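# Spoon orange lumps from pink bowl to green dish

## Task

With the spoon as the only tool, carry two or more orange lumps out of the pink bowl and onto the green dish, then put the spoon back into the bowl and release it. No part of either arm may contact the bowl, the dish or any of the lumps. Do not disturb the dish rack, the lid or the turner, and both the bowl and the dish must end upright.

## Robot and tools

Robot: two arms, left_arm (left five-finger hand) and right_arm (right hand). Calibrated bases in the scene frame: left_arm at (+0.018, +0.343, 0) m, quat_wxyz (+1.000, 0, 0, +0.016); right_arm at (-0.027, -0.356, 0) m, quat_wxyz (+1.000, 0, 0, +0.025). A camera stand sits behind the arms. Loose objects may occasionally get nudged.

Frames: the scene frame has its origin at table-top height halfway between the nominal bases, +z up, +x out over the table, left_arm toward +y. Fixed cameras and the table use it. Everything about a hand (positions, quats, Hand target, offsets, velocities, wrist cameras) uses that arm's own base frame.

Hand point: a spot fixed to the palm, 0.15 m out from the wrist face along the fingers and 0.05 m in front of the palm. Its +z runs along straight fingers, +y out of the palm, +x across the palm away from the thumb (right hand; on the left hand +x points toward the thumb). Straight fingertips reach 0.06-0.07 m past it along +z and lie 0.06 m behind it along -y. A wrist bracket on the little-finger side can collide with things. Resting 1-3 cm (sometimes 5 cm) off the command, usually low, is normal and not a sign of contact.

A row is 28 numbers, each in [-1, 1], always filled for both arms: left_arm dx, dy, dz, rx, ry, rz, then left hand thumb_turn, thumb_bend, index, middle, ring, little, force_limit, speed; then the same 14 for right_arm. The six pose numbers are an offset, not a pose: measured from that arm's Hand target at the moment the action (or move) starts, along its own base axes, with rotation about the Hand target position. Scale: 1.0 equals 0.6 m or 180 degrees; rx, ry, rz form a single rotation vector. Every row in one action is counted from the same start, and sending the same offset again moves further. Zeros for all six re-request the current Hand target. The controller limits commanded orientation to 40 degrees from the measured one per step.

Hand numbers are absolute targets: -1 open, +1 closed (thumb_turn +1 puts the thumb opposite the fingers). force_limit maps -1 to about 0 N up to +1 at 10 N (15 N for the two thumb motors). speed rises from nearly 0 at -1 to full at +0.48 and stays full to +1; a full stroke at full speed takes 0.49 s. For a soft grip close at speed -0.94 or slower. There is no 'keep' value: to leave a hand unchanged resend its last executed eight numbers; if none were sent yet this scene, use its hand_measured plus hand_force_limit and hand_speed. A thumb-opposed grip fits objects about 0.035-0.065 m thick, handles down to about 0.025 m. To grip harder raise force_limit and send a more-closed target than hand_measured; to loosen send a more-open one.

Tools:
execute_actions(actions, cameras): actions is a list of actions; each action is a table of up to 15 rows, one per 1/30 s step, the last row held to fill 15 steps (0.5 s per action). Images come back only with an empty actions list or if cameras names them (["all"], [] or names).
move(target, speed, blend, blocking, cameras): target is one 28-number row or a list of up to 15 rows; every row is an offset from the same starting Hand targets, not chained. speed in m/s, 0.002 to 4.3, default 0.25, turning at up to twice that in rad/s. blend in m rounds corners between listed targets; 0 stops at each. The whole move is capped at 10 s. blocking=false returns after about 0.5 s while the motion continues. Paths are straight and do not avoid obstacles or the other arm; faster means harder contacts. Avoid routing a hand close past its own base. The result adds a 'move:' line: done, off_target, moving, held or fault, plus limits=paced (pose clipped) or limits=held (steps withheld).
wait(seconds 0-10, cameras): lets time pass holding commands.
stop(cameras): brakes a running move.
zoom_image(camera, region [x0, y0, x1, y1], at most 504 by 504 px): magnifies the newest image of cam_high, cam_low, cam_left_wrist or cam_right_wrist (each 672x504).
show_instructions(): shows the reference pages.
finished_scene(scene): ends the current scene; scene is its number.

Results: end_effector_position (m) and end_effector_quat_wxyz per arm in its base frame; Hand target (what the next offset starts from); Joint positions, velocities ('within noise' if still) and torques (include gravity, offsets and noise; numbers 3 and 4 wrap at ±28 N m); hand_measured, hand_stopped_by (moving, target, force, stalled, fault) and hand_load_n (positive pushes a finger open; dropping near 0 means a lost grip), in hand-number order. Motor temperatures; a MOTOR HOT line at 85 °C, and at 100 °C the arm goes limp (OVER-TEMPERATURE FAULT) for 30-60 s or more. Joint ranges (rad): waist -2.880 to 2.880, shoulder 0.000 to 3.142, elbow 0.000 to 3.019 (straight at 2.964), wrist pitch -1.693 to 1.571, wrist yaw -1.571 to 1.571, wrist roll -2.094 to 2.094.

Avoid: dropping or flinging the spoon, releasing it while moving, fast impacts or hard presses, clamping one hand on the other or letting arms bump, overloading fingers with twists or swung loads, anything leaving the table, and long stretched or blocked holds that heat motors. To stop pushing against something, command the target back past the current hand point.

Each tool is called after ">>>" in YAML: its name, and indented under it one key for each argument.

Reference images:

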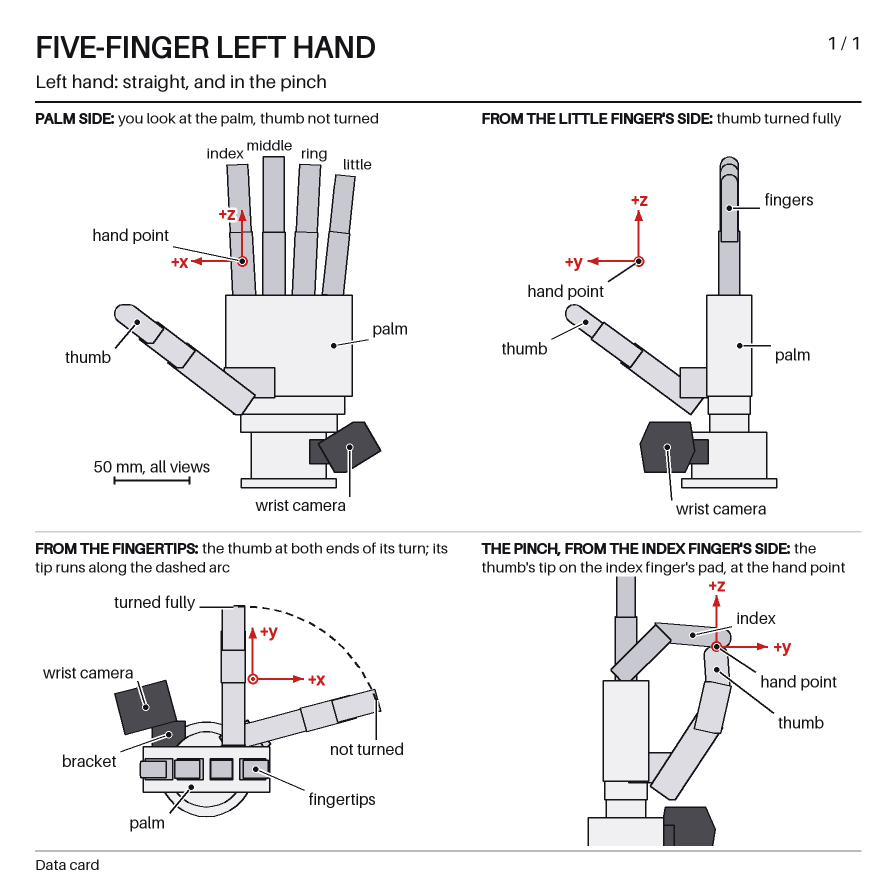

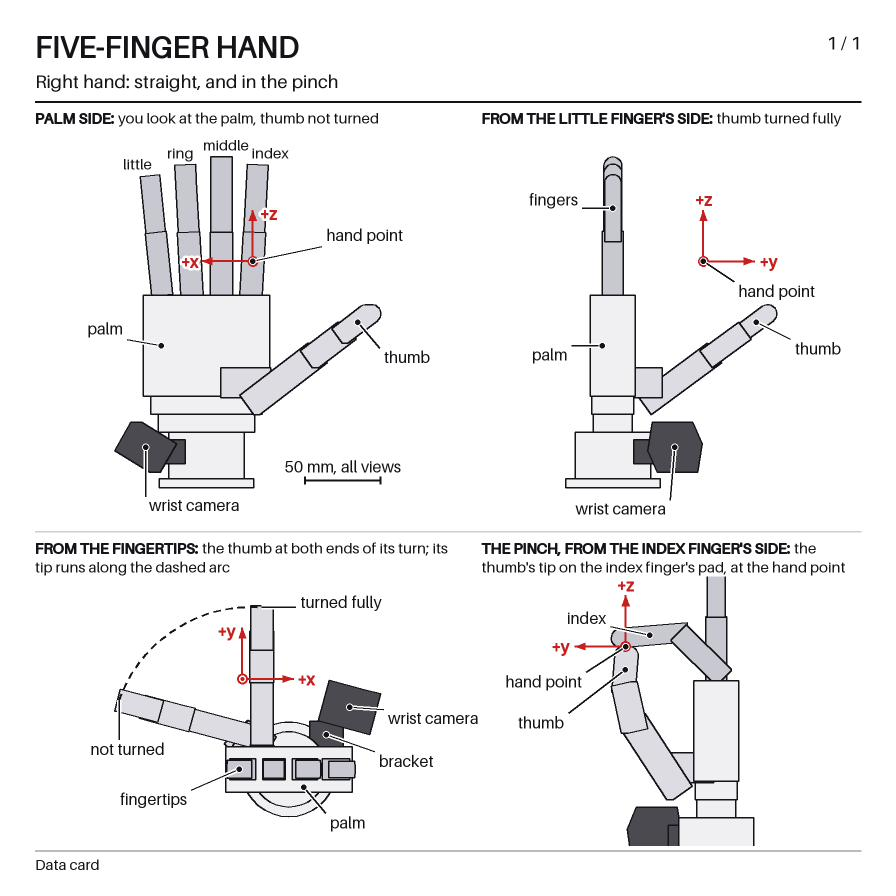

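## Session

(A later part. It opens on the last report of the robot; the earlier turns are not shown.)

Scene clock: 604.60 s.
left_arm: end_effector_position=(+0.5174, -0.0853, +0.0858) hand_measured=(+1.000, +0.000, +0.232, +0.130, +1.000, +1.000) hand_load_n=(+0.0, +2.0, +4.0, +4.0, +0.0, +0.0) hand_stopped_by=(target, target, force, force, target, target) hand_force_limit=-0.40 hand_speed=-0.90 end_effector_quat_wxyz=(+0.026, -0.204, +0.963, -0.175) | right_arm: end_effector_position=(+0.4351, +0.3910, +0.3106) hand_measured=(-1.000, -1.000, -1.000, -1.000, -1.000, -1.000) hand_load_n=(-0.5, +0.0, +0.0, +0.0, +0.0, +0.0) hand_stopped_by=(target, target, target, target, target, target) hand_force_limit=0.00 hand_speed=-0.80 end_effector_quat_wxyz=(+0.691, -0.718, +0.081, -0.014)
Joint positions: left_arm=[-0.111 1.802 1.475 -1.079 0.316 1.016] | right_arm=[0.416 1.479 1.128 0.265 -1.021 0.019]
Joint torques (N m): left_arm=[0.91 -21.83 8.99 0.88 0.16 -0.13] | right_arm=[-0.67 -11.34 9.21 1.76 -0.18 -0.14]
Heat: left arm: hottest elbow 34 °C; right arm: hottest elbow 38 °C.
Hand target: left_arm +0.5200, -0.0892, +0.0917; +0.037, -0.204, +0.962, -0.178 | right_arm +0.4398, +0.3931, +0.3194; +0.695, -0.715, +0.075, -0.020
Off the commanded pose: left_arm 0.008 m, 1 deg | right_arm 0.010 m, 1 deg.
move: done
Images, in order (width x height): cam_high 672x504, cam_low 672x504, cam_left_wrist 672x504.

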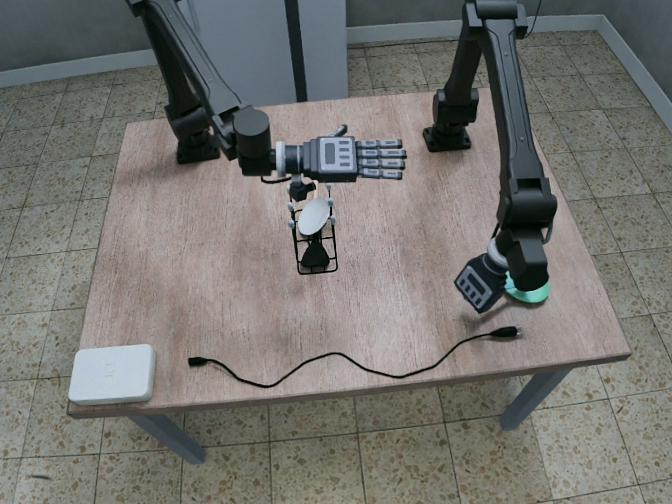

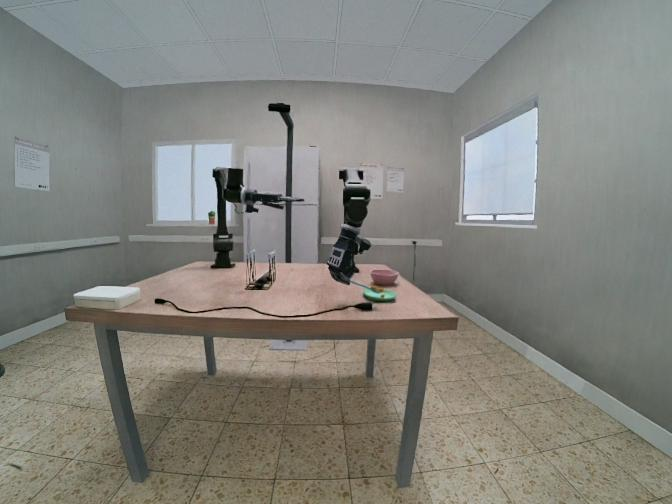

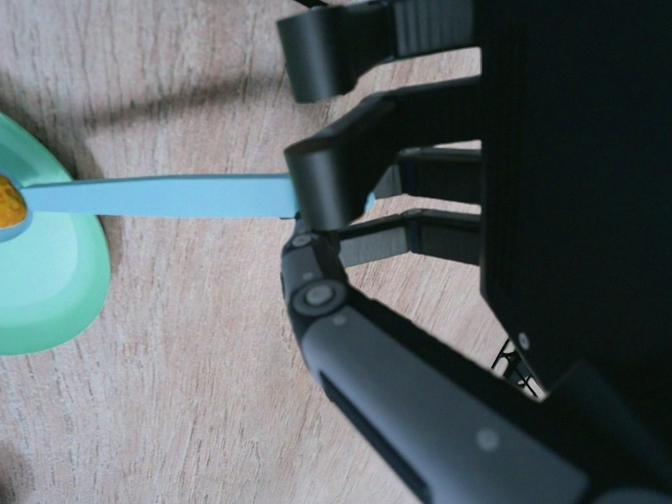

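>>> move:
  target: [-0.042, 0.072, 0.14, -0.198, -0.0886, 0, 1, 0, 0.4, 0.4, 1, 1, -0.4, -0.9, 0, 0, 0, 0, 0, 0, -1, -1, -1, -1, -1, -1, 0, -0.8]
  speed: 0.15
  cameras: ["cam_left_wrist", "cam_low", "cam_high"]

>>> zoom_image:
  camera: "cam_low"
  region: [342, 230, 422, 310]

>>> zoom_image:
  camera: "cam_high"
  region: [470, 180, 610, 320]

Scene clock: 618.70 s.
left_arm: end_effector_position=(+0.4919, -0.0492, +0.1705) hand_measured=(+1.000, +0.000, +0.232, +0.130, +1.000, +1.000) hand_load_n=(+0.5, +2.0, +3.5, +4.0, +0.0, +0.0) hand_stopped_by=(target, target, force, force, target, target) hand_force_limit=-0.40 hand_speed=-0.90 end_effector_quat_wxyz=(+0.089, -0.189, +0.847, -0.488) | right_arm: end_effector_position=(+0.4351, +0.3910, +0.3106) hand_measured=(-1.000, -1.000, -1.000, -1.000, -1.000, -1.000) hand_load_n=(+0.0, +0.0, +0.0, +0.0, +0.0, +0.0) hand_stopped_by=(target, target, target, target, target, target) hand_force_limit=0.00 hand_speed=-0.80 end_effector_quat_wxyz=(+0.691, -0.718, +0.081, -0.014)
Joint positions: left_arm=[0.191 1.573 1.255 -0.916 1.003 1.138] | right_arm=[0.416 1.479 1.128 0.265 -1.021 0.019]
Joint torques (N m): left_arm=[1.9 -17.73 9.29 1.14 0.95 0.06] | right_arm=[-0.38 -11.34 9.24 1.7 -0.18 -0.14]
Heat: left arm: hottest elbow 34 °C; right arm: hottest elbow 38 °C.
Hand target: left_arm +0.4948, -0.0460, +0.1756; +0.104, -0.180, +0.847, -0.489 | right_arm +0.4398, +0.3931, +0.3194; +0.695, -0.715, +0.075, -0.020
Off the commanded pose: left_arm 0.007 m, 2 deg | right_arm 0.010 m, 1 deg.
move: done
Images, in order (width x height): cam_high 672x504, cam_low 672x504, cam_left_wrist 672x504.

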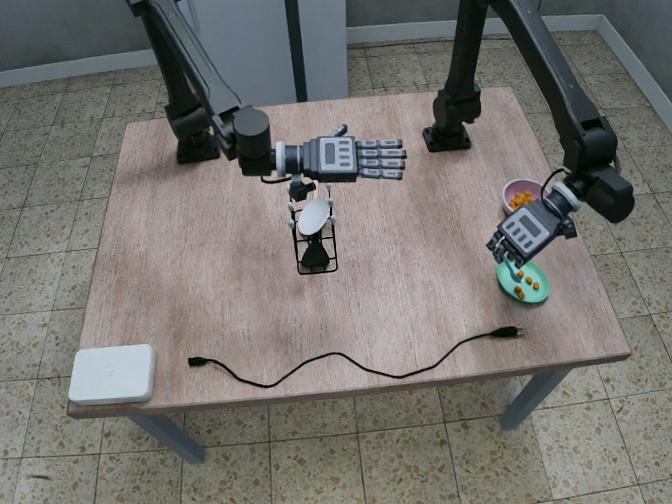

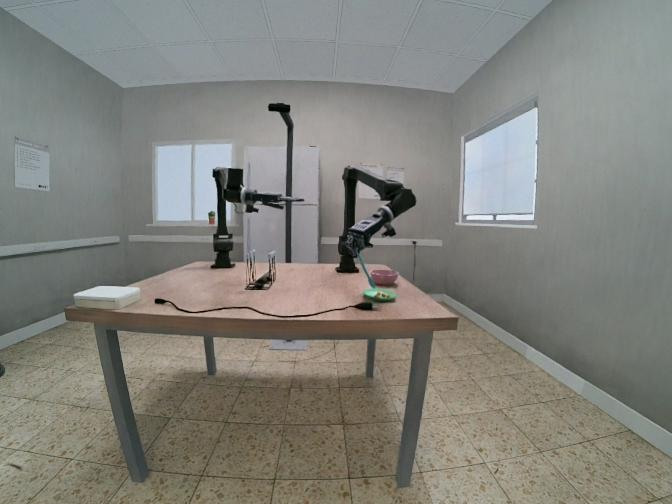

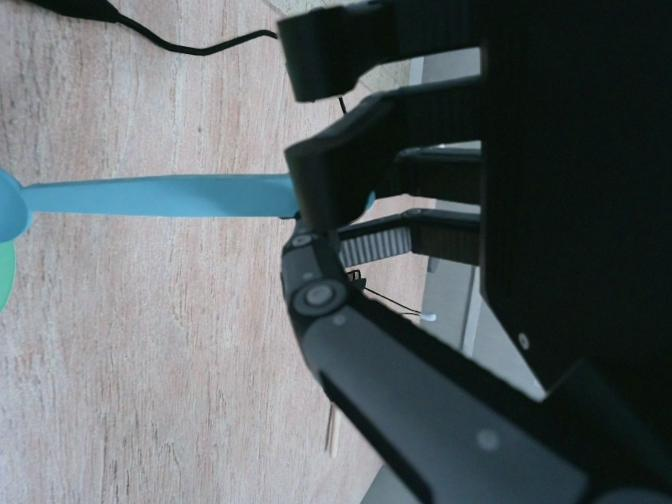

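Scaled by 6.300 from the camera's 672x504 image, which has a finer 960x720 frame.

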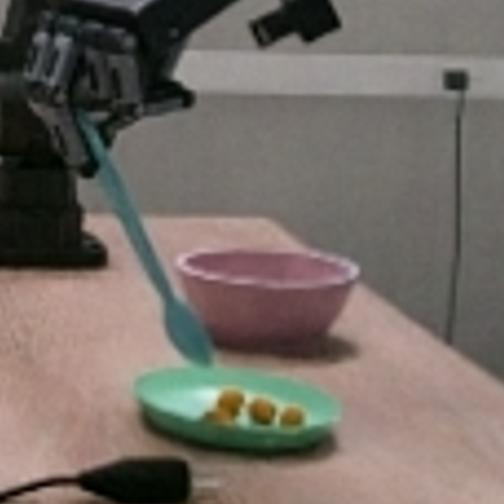

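Scaled by 3.600 from the camera's 672x504 image, which has a finer 960x720 frame.

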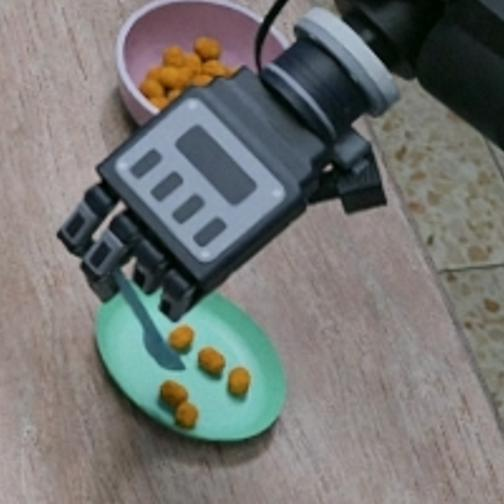

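>>> move:
  target:
    - [0, 0, 0.12, 0, 0, 0, 1, 0, 0.4, 0.4, 1, 1, -0.4, -0.9, 0, 0, 0, 0, 0, 0, -1, -1, -1, -1, -1, -1, 0, -0.8]
    - [-0.335, 0.127, 0.04, 0.1725, 0.0775, 0, 1, 0, 0.4, 0.4, 1, 1, -0.4, -0.9, 0, 0, 0, 0, 0, 0, -1, -1, -1, -1, -1, -1, 0, -0.8]
  speed: 0.15
  blend: [0.03, 0]
  cameras: ["cam_left_wrist", "cam_low", "cam_high"]

>>> zoom_image:
  camera: "cam_low"
  region: [342, 230, 422, 310]

>>> zoom_image:
  camera: "cam_high"
  region: [470, 160, 570, 240]

Scene clock: 639.57 s.
left_arm: end_effector_position=(+0.2984, +0.0274, +0.1980) hand_measured=(+1.000, +0.000, +0.232, +0.130, +1.000, +1.000) hand_load_n=(+0.5, +2.0, +4.0, +4.0, +0.0, +0.5) hand_stopped_by=(target, target, force, force, target, target) hand_force_limit=-0.40 hand_speed=-0.90 end_effector_quat_wxyz=(+0.046, -0.203, +0.953, -0.222) | right_arm: end_effector_position=(+0.4351, +0.3910, +0.3106) hand_measured=(-1.000, -1.000, -1.000, -1.000, -1.000, -1.000) hand_load_n=(-0.5, +0.0, +0.0, +0.0, +0.0, +0.0) hand_stopped_by=(target, target, target, target, target, target) hand_force_limit=0.00 hand_speed=-0.80 end_effector_quat_wxyz=(+0.691, -0.718, +0.081, -0.014)
Joint positions: left_arm=[0.218 1.163 1.077 -1.389 0.447 1.347] | right_arm=[0.416 1.479 1.128 0.265 -1.021 0.019]
Joint torques (N m): left_arm=[2.26 -9.7 9.43 -0.24 0.29 0.06] | right_arm=[-0.62 -11.58 9.25 1.73 -0.17 -0.14]
Heat: left arm: hottest elbow 34 °C; right arm: hottest elbow 38 °C.
Hand target: left_arm +0.2938, +0.0301, +0.1997; +0.046, -0.203, +0.953, -0.220 | right_arm +0.4398, +0.3931, +0.3194; +0.695, -0.715, +0.075, -0.020
Off the commanded pose: left_arm 0.006 m, 0 deg | right_arm 0.010 m, 1 deg.
move: done
Images, in order (width x height): cam_high 672x504, cam_low 672x504, cam_left_wrist 672x504.

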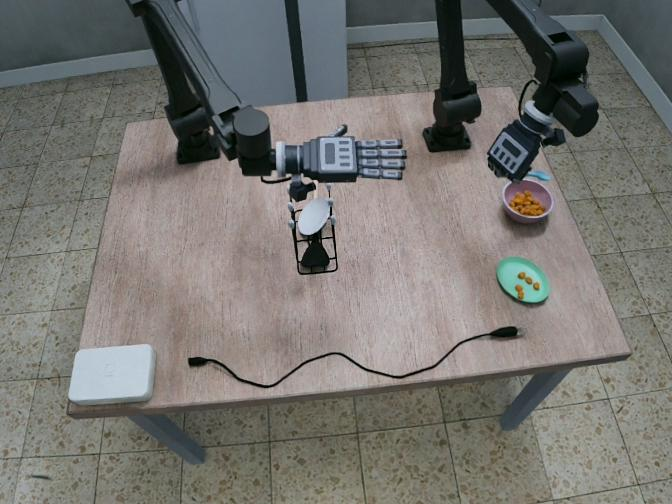

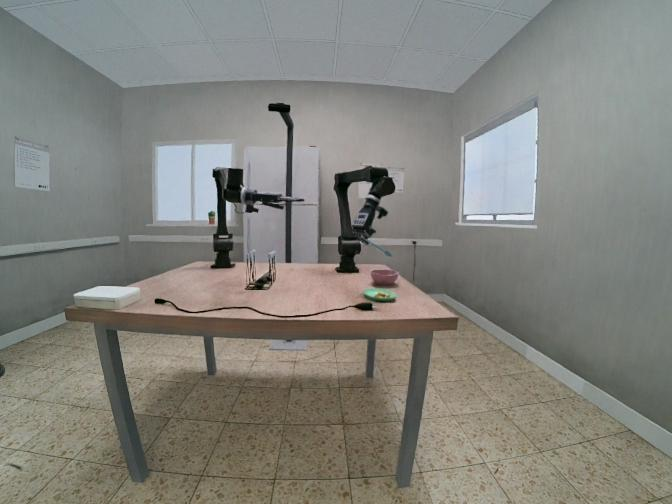

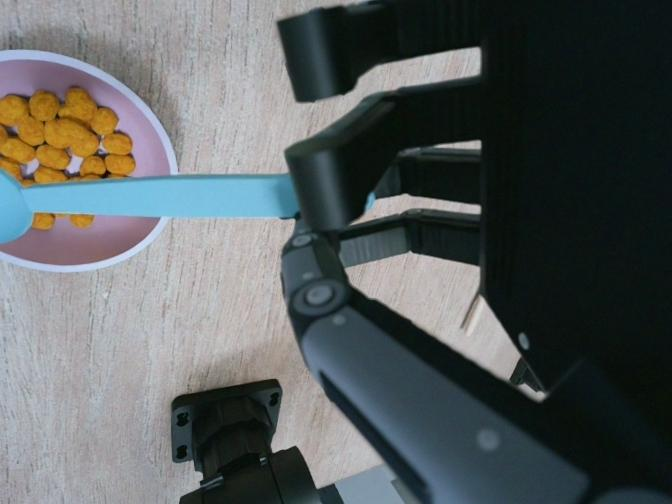

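Scaled by 6.300 from the camera's 672x504 image, which has a finer 960x720 frame.

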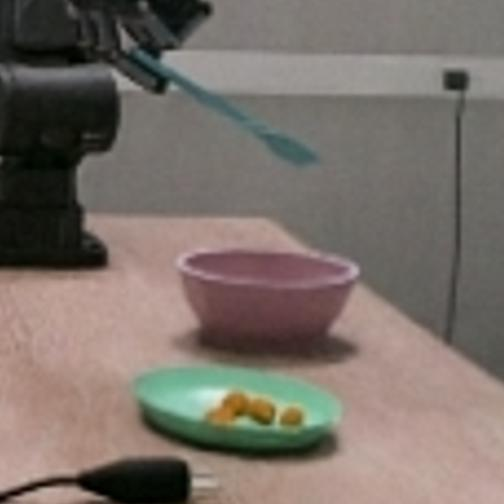

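Scaled by 5.040 from the camera's 672x504 image, which has a finer 960x720 frame.

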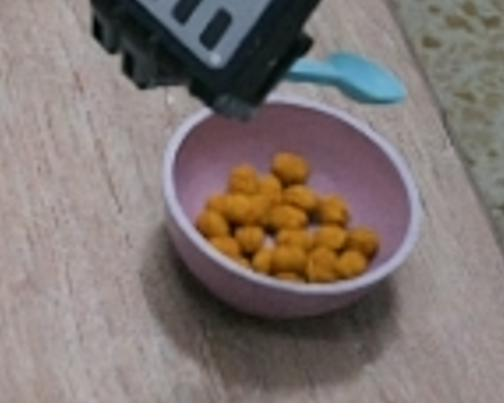

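>>> move:
  target: [-0.008, 0, -0.163, 0, 0, 0, 1, 0, 0.4, 0.4, 1, 1, -0.4, -0.9, 0, 0, 0, 0, 0, 0, -1, -1, -1, -1, -1, -1, 0, -0.8]
  speed: 0.08
  cameras: ["cam_left_wrist", "cam_low"]

>>> zoom_image:
  camera: "cam_low"
  region: [342, 240, 412, 310]

Scene clock: 656.17 s.
left_arm: end_effector_position=(+0.2860, +0.0260, +0.1065) hand_measured=(+1.000, +0.000, +0.232, +0.130, +1.000, +1.000) hand_load_n=(+0.0, +2.0, +4.0, +4.0, +0.0, +0.0) hand_stopped_by=(target, target, force, force, target, target) hand_force_limit=-0.40 hand_speed=-0.90 end_effector_quat_wxyz=(+0.044, -0.203, +0.953, -0.221) | right_arm: end_effector_position=(+0.4351, +0.3910, +0.3106) hand_measured=(-1.000, -1.000, -1.000, -1.000, -1.000, -1.000) hand_load_n=(+0.0, +0.0, +0.0, +0.0, +0.0, -0.5) hand_stopped_by=(target, target, target, target, target, target) hand_force_limit=0.00 hand_speed=-0.80 end_effector_quat_wxyz=(+0.691, -0.718, +0.081, -0.014)
Joint positions: left_arm=[0.222 1.186 0.85 -1.144 0.447 1.351] | right_arm=[0.416 1.479 1.128 0.265 -1.021 0.019]
Joint torques (N m): left_arm=[2.2 -7.3 8.98 0.72 0.31 0.05] | right_arm=[-0.32 -11.46 9.25 1.61 -0.17 -0.14]
Motor temperatures (°C): left_arm=[21 27 33 22 19 20] | right_arm=[22 24 38 20 19 19]
Heat: left arm: hottest elbow 33 °C; right arm: hottest elbow 38 °C.
Hand target: left_arm +0.2891, +0.0302, +0.1019; +0.046, -0.203, +0.953, -0.220 | right_arm +0.4398, +0.3931, +0.3194; +0.695, -0.715, +0.075, -0.020
Off the commanded pose: left_arm 0.007 m, 0 deg | right_arm 0.010 m, 1 deg.
move: done
Images, in order (width x height): cam_low 672x504, cam_left_wrist 672x504.

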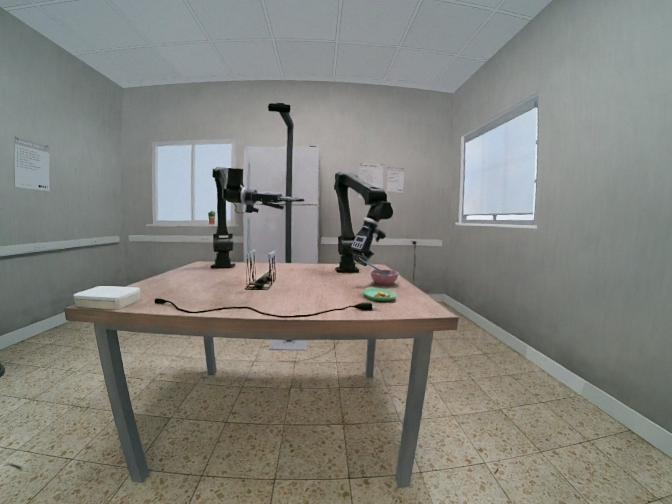

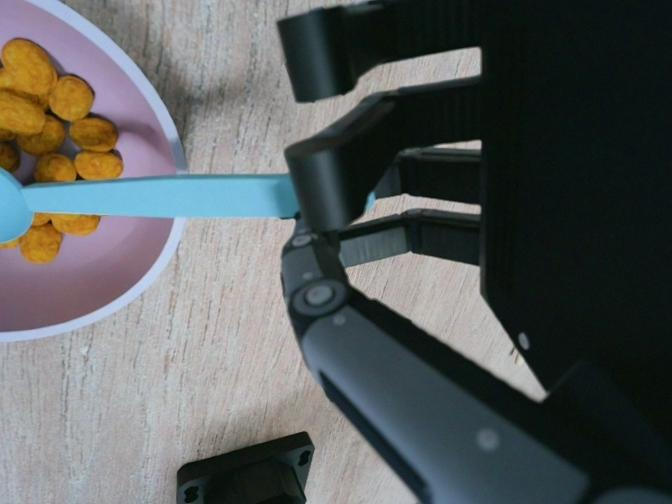

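Scaled by 7.200 from the camera's 672x504 image, which has a finer 960x720 frame.

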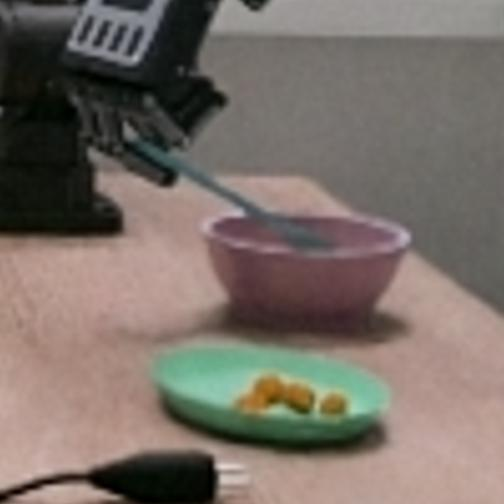

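>>> move:
  target: [0.003, 0.007, -0.03, 0, 0, 0, 1, 0, 0.4, 0.4, 1, 1, -0.4, -0.9, 0, 0, 0, 0, 0, 0, -1, -1, -1, -1, -1, -1, 0, -0.8]
  speed: 0.05
  cameras: ["cam_left_wrist", "cam_low"]

>>> zoom_image:
  camera: "cam_low"
  region: [342, 240, 412, 310]

Scene clock: 662.53 s.
left_arm: end_effector_position=(+0.2890, +0.0299, +0.0913) hand_measured=(+1.000, +0.000, +0.232, +0.130, +1.000, +1.000) hand_load_n=(+1.0, +1.5, +3.5, +5.0, +0.5, +0.0) hand_stopped_by=(target, target, force, force, target, target) hand_force_limit=-0.40 hand_speed=-0.90 end_effector_quat_wxyz=(+0.047, -0.204, +0.953, -0.221) | right_arm: end_effector_position=(+0.4351, +0.3910, +0.3106) hand_measured=(-1.000, -1.000, -1.000, -1.000, -1.000, -1.000) hand_load_n=(-0.5, +0.0, +0.0, +0.0, +0.0, +0.0) hand_stopped_by=(target, target, target, target, target, target) hand_force_limit=0.00 hand_speed=-0.80 end_effector_quat_wxyz=(+0.691, -0.718, +0.081, -0.014)
Joint positions: left_arm=[0.231 1.21 0.826 -1.096 0.447 1.359] | right_arm=[0.416 1.479 1.128 0.265 -1.021 0.019]
Joint torques (N m): left_arm=[2.37 -7.12 8.47 0.8 0.35 0.1] | right_arm=[-0.67 -11.58 9.24 1.65 -0.18 -0.14]
Heat: left arm: hottest elbow 33 °C; right arm: hottest elbow 38 °C.
Hand target: left_arm +0.2909, +0.0344, +0.0839; +0.046, -0.203, +0.953, -0.220 | right_arm +0.4398, +0.3931, +0.3194; +0.695, -0.715, +0.075, -0.020
Off the commanded pose: left_arm 0.009 m, 0 deg | right_arm 0.010 m, 1 deg.
move: done
Images, in order (width x height): cam_low 672x504, cam_left_wrist 672x504.

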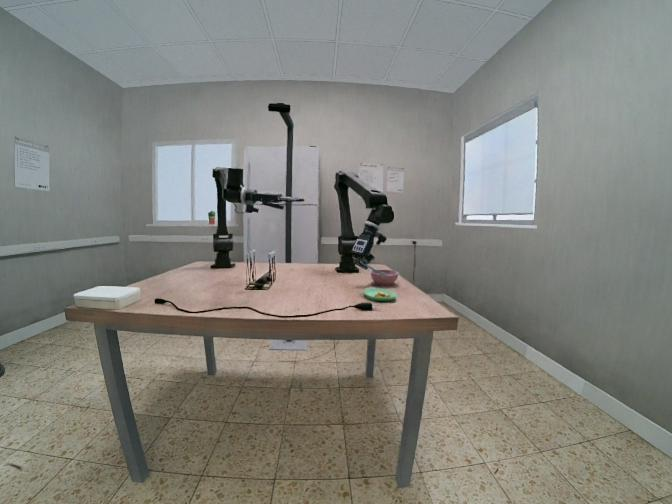

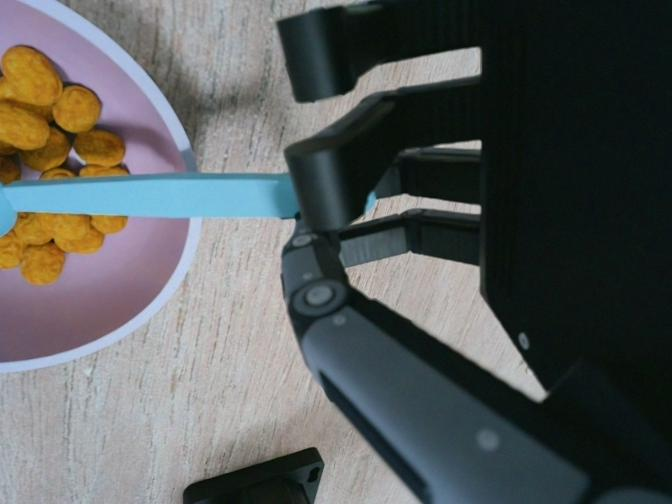

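Scaled by 7.200 from the camera's 672x504 image, which has a finer 960x720 frame.

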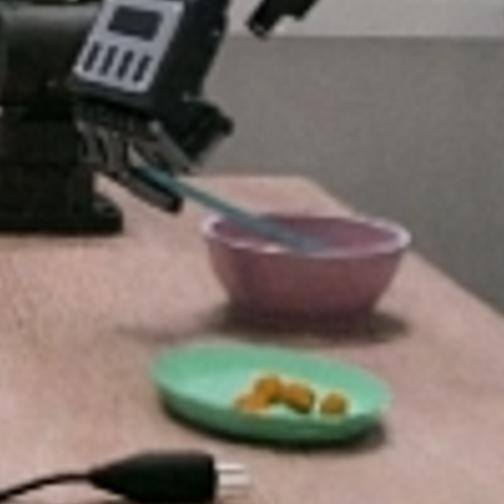

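>>> move:
  target: [0, 0, 0, 0, 0, 0, 1, 0, -0.3, -0.3, 1, 1, -0.4, -0.85, 0, 0, 0, 0, 0, 0, -1, -1, -1, -1, -1, -1, 0, -0.8]
  speed: 0.05
  cameras: ["cam_left_wrist", "cam_low"]

>>> move:
  target: [0, 0, 0, 0, 0, 0, 1, -1, -1, -1, 1, 1, -0.4, -0.7, 0, 0, 0, 0, 0, 0, -1, -1, -1, -1, -1, -1, 0, -0.8]
  speed: 0.05
  cameras: ["cam_left_wrist", "cam_low"]

>>> zoom_image:
  camera: "cam_low"
  region: [342, 240, 412, 310]

Scene clock: 672.33 s.
left_arm: end_effector_position=(+0.2897, +0.0309, +0.0904) hand_measured=(+1.000, +0.000, -0.300, -0.300, +1.000, +1.000) hand_load_n=(+0.0, +0.0, +0.0, +0.0, +0.0, +0.0) hand_stopped_by=(target, target, target, target, target, target) hand_force_limit=-0.40 hand_speed=-0.85 end_effector_quat_wxyz=(+0.047, -0.203, +0.953, -0.221) | right_arm: end_effector_position=(+0.4351, +0.3910, +0.3106) hand_measured=(-1.000, -1.000, -1.000, -1.000, -1.000, -1.000) hand_load_n=(+0.0, +0.0, +0.0, +0.0, +0.0, +0.0) hand_stopped_by=(target, target, target, target, target, target) hand_force_limit=0.00 hand_speed=-0.80 end_effector_quat_wxyz=(+0.691, -0.718, +0.081, -0.014)
Joint positions: left_arm=[0.234 1.213 0.826 -1.093 0.447 1.364] | right_arm=[0.416 1.479 1.128 0.265 -1.021 0.019]
Joint torques (N m): left_arm=[2.2 -7.47 8.47 0.73 0.36 0.06] | right_arm=[-0.38 -11.4 9.29 1.63 -0.16 -0.12]
Heat: left arm: hottest elbow 32 °C; right arm: hottest elbow 38 °C.
Hand target: left_arm +0.2909, +0.0344, +0.0839; +0.046, -0.203, +0.953, -0.220 | right_arm +0.4398, +0.3931, +0.3194; +0.695, -0.715, +0.075, -0.020
Off the commanded pose: left_arm 0.007 m, 0 deg | right_arm 0.010 m, 1 deg.
move: done
Images, in order (width x height): cam_low 672x504, cam_left_wrist 672x504.

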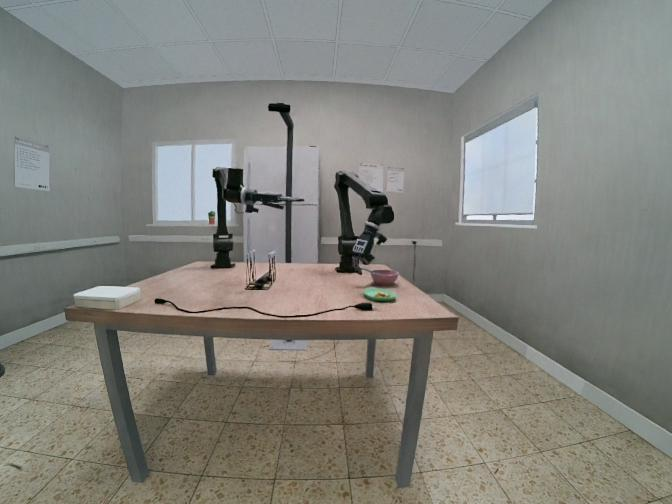

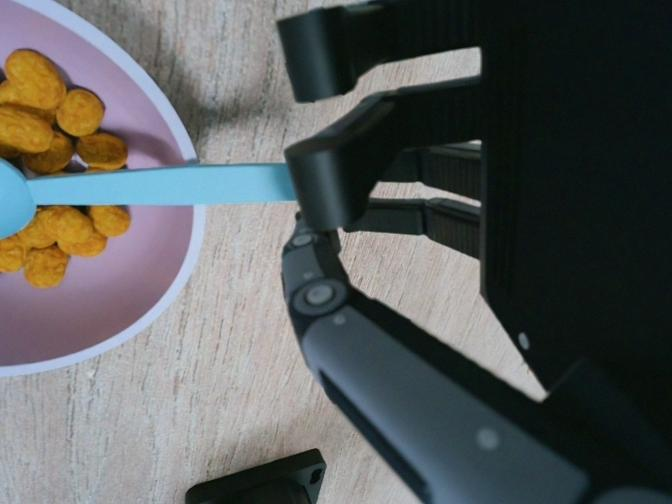

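Scene clock: 674.93 s.
left_arm: end_effector_position=(+0.2898, +0.0310, +0.0904) hand_measured=(+1.000, -1.000, -1.000, -1.000, +1.000, +1.000) hand_load_n=(+0.5, +0.0, +0.0, +0.0, +0.0, +0.0) hand_stopped_by=(target, target, target, target, target, target) hand_force_limit=-0.40 hand_speed=-0.70 end_effector_quat_wxyz=(+0.047, -0.202, +0.953, -0.221) | right_arm: end_effector_position=(+0.4351, +0.3910, +0.3106) hand_measured=(-1.000, -1.000, -1.000, -1.000, -1.000, -1.000) hand_load_n=(-0.5, +0.0, +0.0, +0.0, +0.0, +0.0) hand_stopped_by=(target, target, target, target, target, target) hand_force_limit=0.00 hand_speed=-0.80 end_effector_quat_wxyz=(+0.691, -0.718, +0.081, -0.014)
Joint positions: left_arm=[0.234 1.213 0.826 -1.093 0.447 1.365] | right_arm=[0.416 1.479 1.128 0.265 -1.021 0.019]
Joint torques (N m): left_arm=[2.14 -7.41 8.47 0.72 0.36 0.06] | right_arm=[-0.5 -11.34 9.22 1.77 -0.17 -0.13]
Heat: left arm: hottest elbow 32 °C; right arm: hottest elbow 38 °C.
Hand target: left_arm +0.2909, +0.0344, +0.0839; +0.046, -0.203, +0.953, -0.220 | right_arm +0.4398, +0.3931, +0.3194; +0.695, -0.715, +0.075, -0.020
Off the commanded pose: left_arm 0.007 m, 0 deg | right_arm 0.010 m, 1 deg.
move: done
Images, in order (width x height): cam_low 672x504, cam_left_wrist 672x504.

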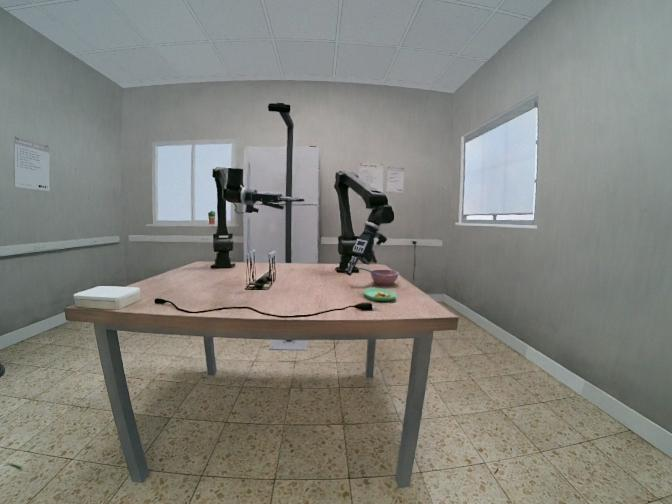

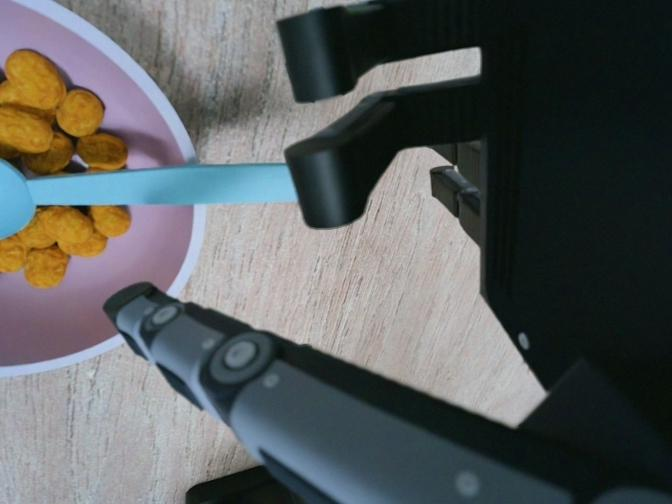

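Scaled by 7.200 from the camera's 672x504 image, which has a finer 960x720 frame.

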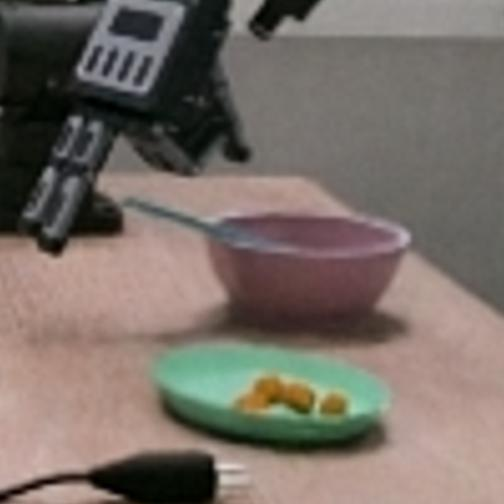

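>>> move:
  target: [0, -0.02, 0.25, 0, 0, 0, 1, -1, -1, -1, 1, 1, -0.4, -0.7, 0, 0, 0, 0, 0, 0, -1, -1, -1, -1, -1, -1, 0, -0.8]
  speed: 0.12
  cameras: ["cam_left_wrist", "cam_low", "cam_high"]

>>> zoom_image:
  camera: "cam_high"
  region: [470, 160, 590, 310]

Scene clock: 683.80 s.
left_arm: end_effector_position=(+0.2833, +0.0230, +0.2171) hand_measured=(+1.000, -1.000, -1.000, -1.000, +1.000, +1.000) hand_load_n=(+0.0, +0.0, +0.0, +0.0, +0.0, +0.0) hand_stopped_by=(target, target, target, target, target, target) hand_force_limit=-0.40 hand_speed=-0.70 end_effector_quat_wxyz=(+0.031, -0.205, +0.953, -0.221) | right_arm: end_effector_position=(+0.4351, +0.3910, +0.3106) hand_measured=(-1.000, -1.000, -1.000, -1.000, -1.000, -1.000) hand_load_n=(+0.0, +0.0, +0.0, +0.0, +0.0, +0.0) hand_stopped_by=(target, target, target, target, target, target) hand_force_limit=0.00 hand_speed=-0.80 end_effector_quat_wxyz=(+0.691, -0.718, +0.081, -0.014)
Joint positions: left_arm=[0.213 1.139 1.108 -1.472 0.446 1.345] | right_arm=[0.416 1.479 1.128 0.265 -1.021 0.019]
Joint torques (N m): left_arm=[0.73 -8.76 13.24 -0.29 0.3 -0.13] | right_arm=[-0.73 -11.4 9.24 1.66 -0.16 -0.13]
Heat: left arm: hottest elbow 32 °C; right arm: hottest elbow 38 °C.
Hand target: left_arm +0.2909, +0.0223, +0.2338; +0.046, -0.203, +0.953, -0.220 | right_arm +0.4398, +0.3931, +0.3194; +0.695, -0.715, +0.075, -0.020
Off the commanded pose: left_arm 0.018 m, 2 deg | right_arm 0.010 m, 1 deg.
move: off_target (left_arm)
Images, in order (width x height): cam_high 672x504, cam_low 672x504, cam_left_wrist 672x504.

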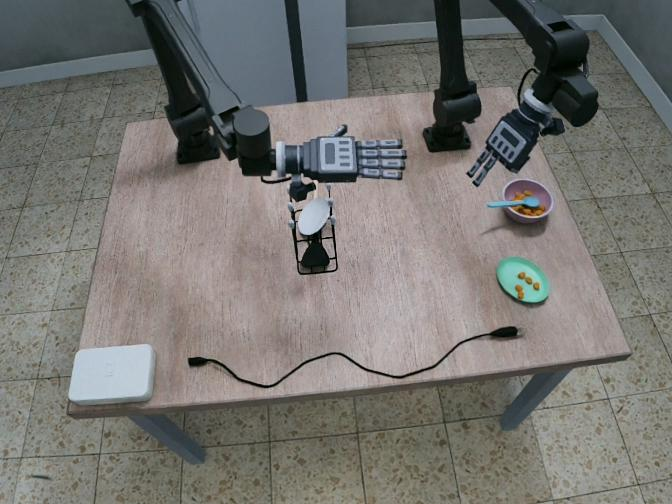

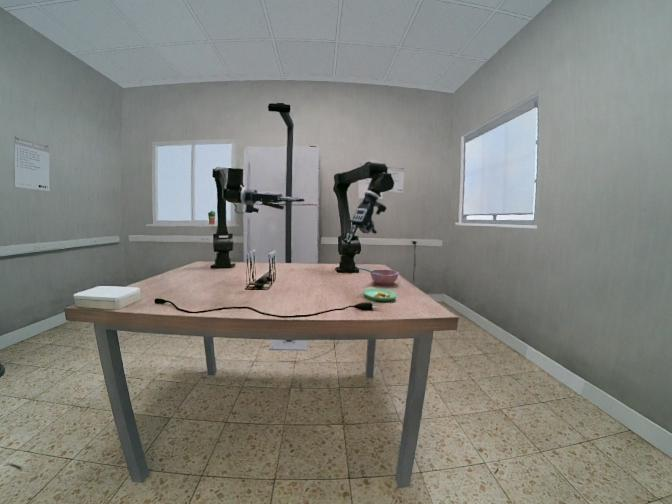

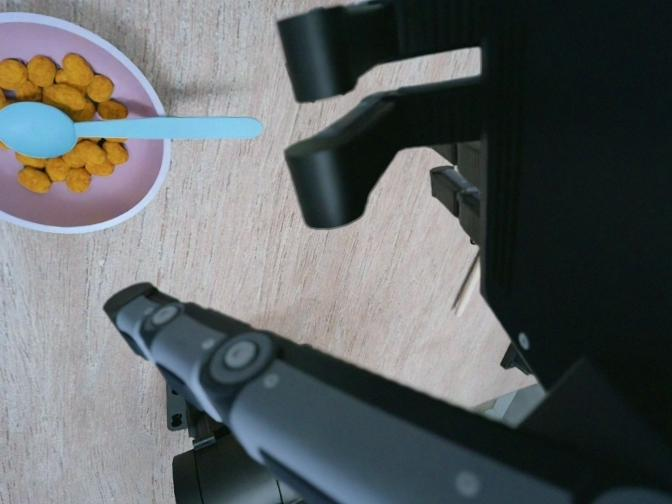

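Scaled by 3.360 from the camera's 672x504 image, which has a finer 960x720 frame.

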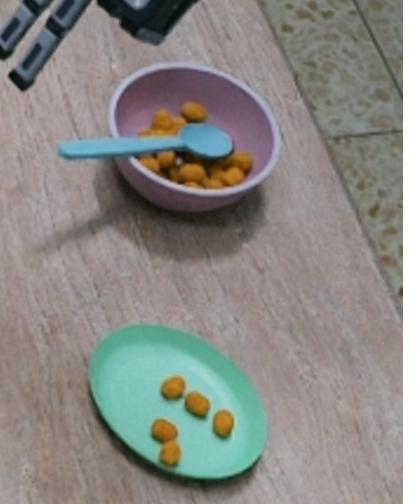

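>>> finished_scene:
  scene: 1

The scene is finished: the task was done.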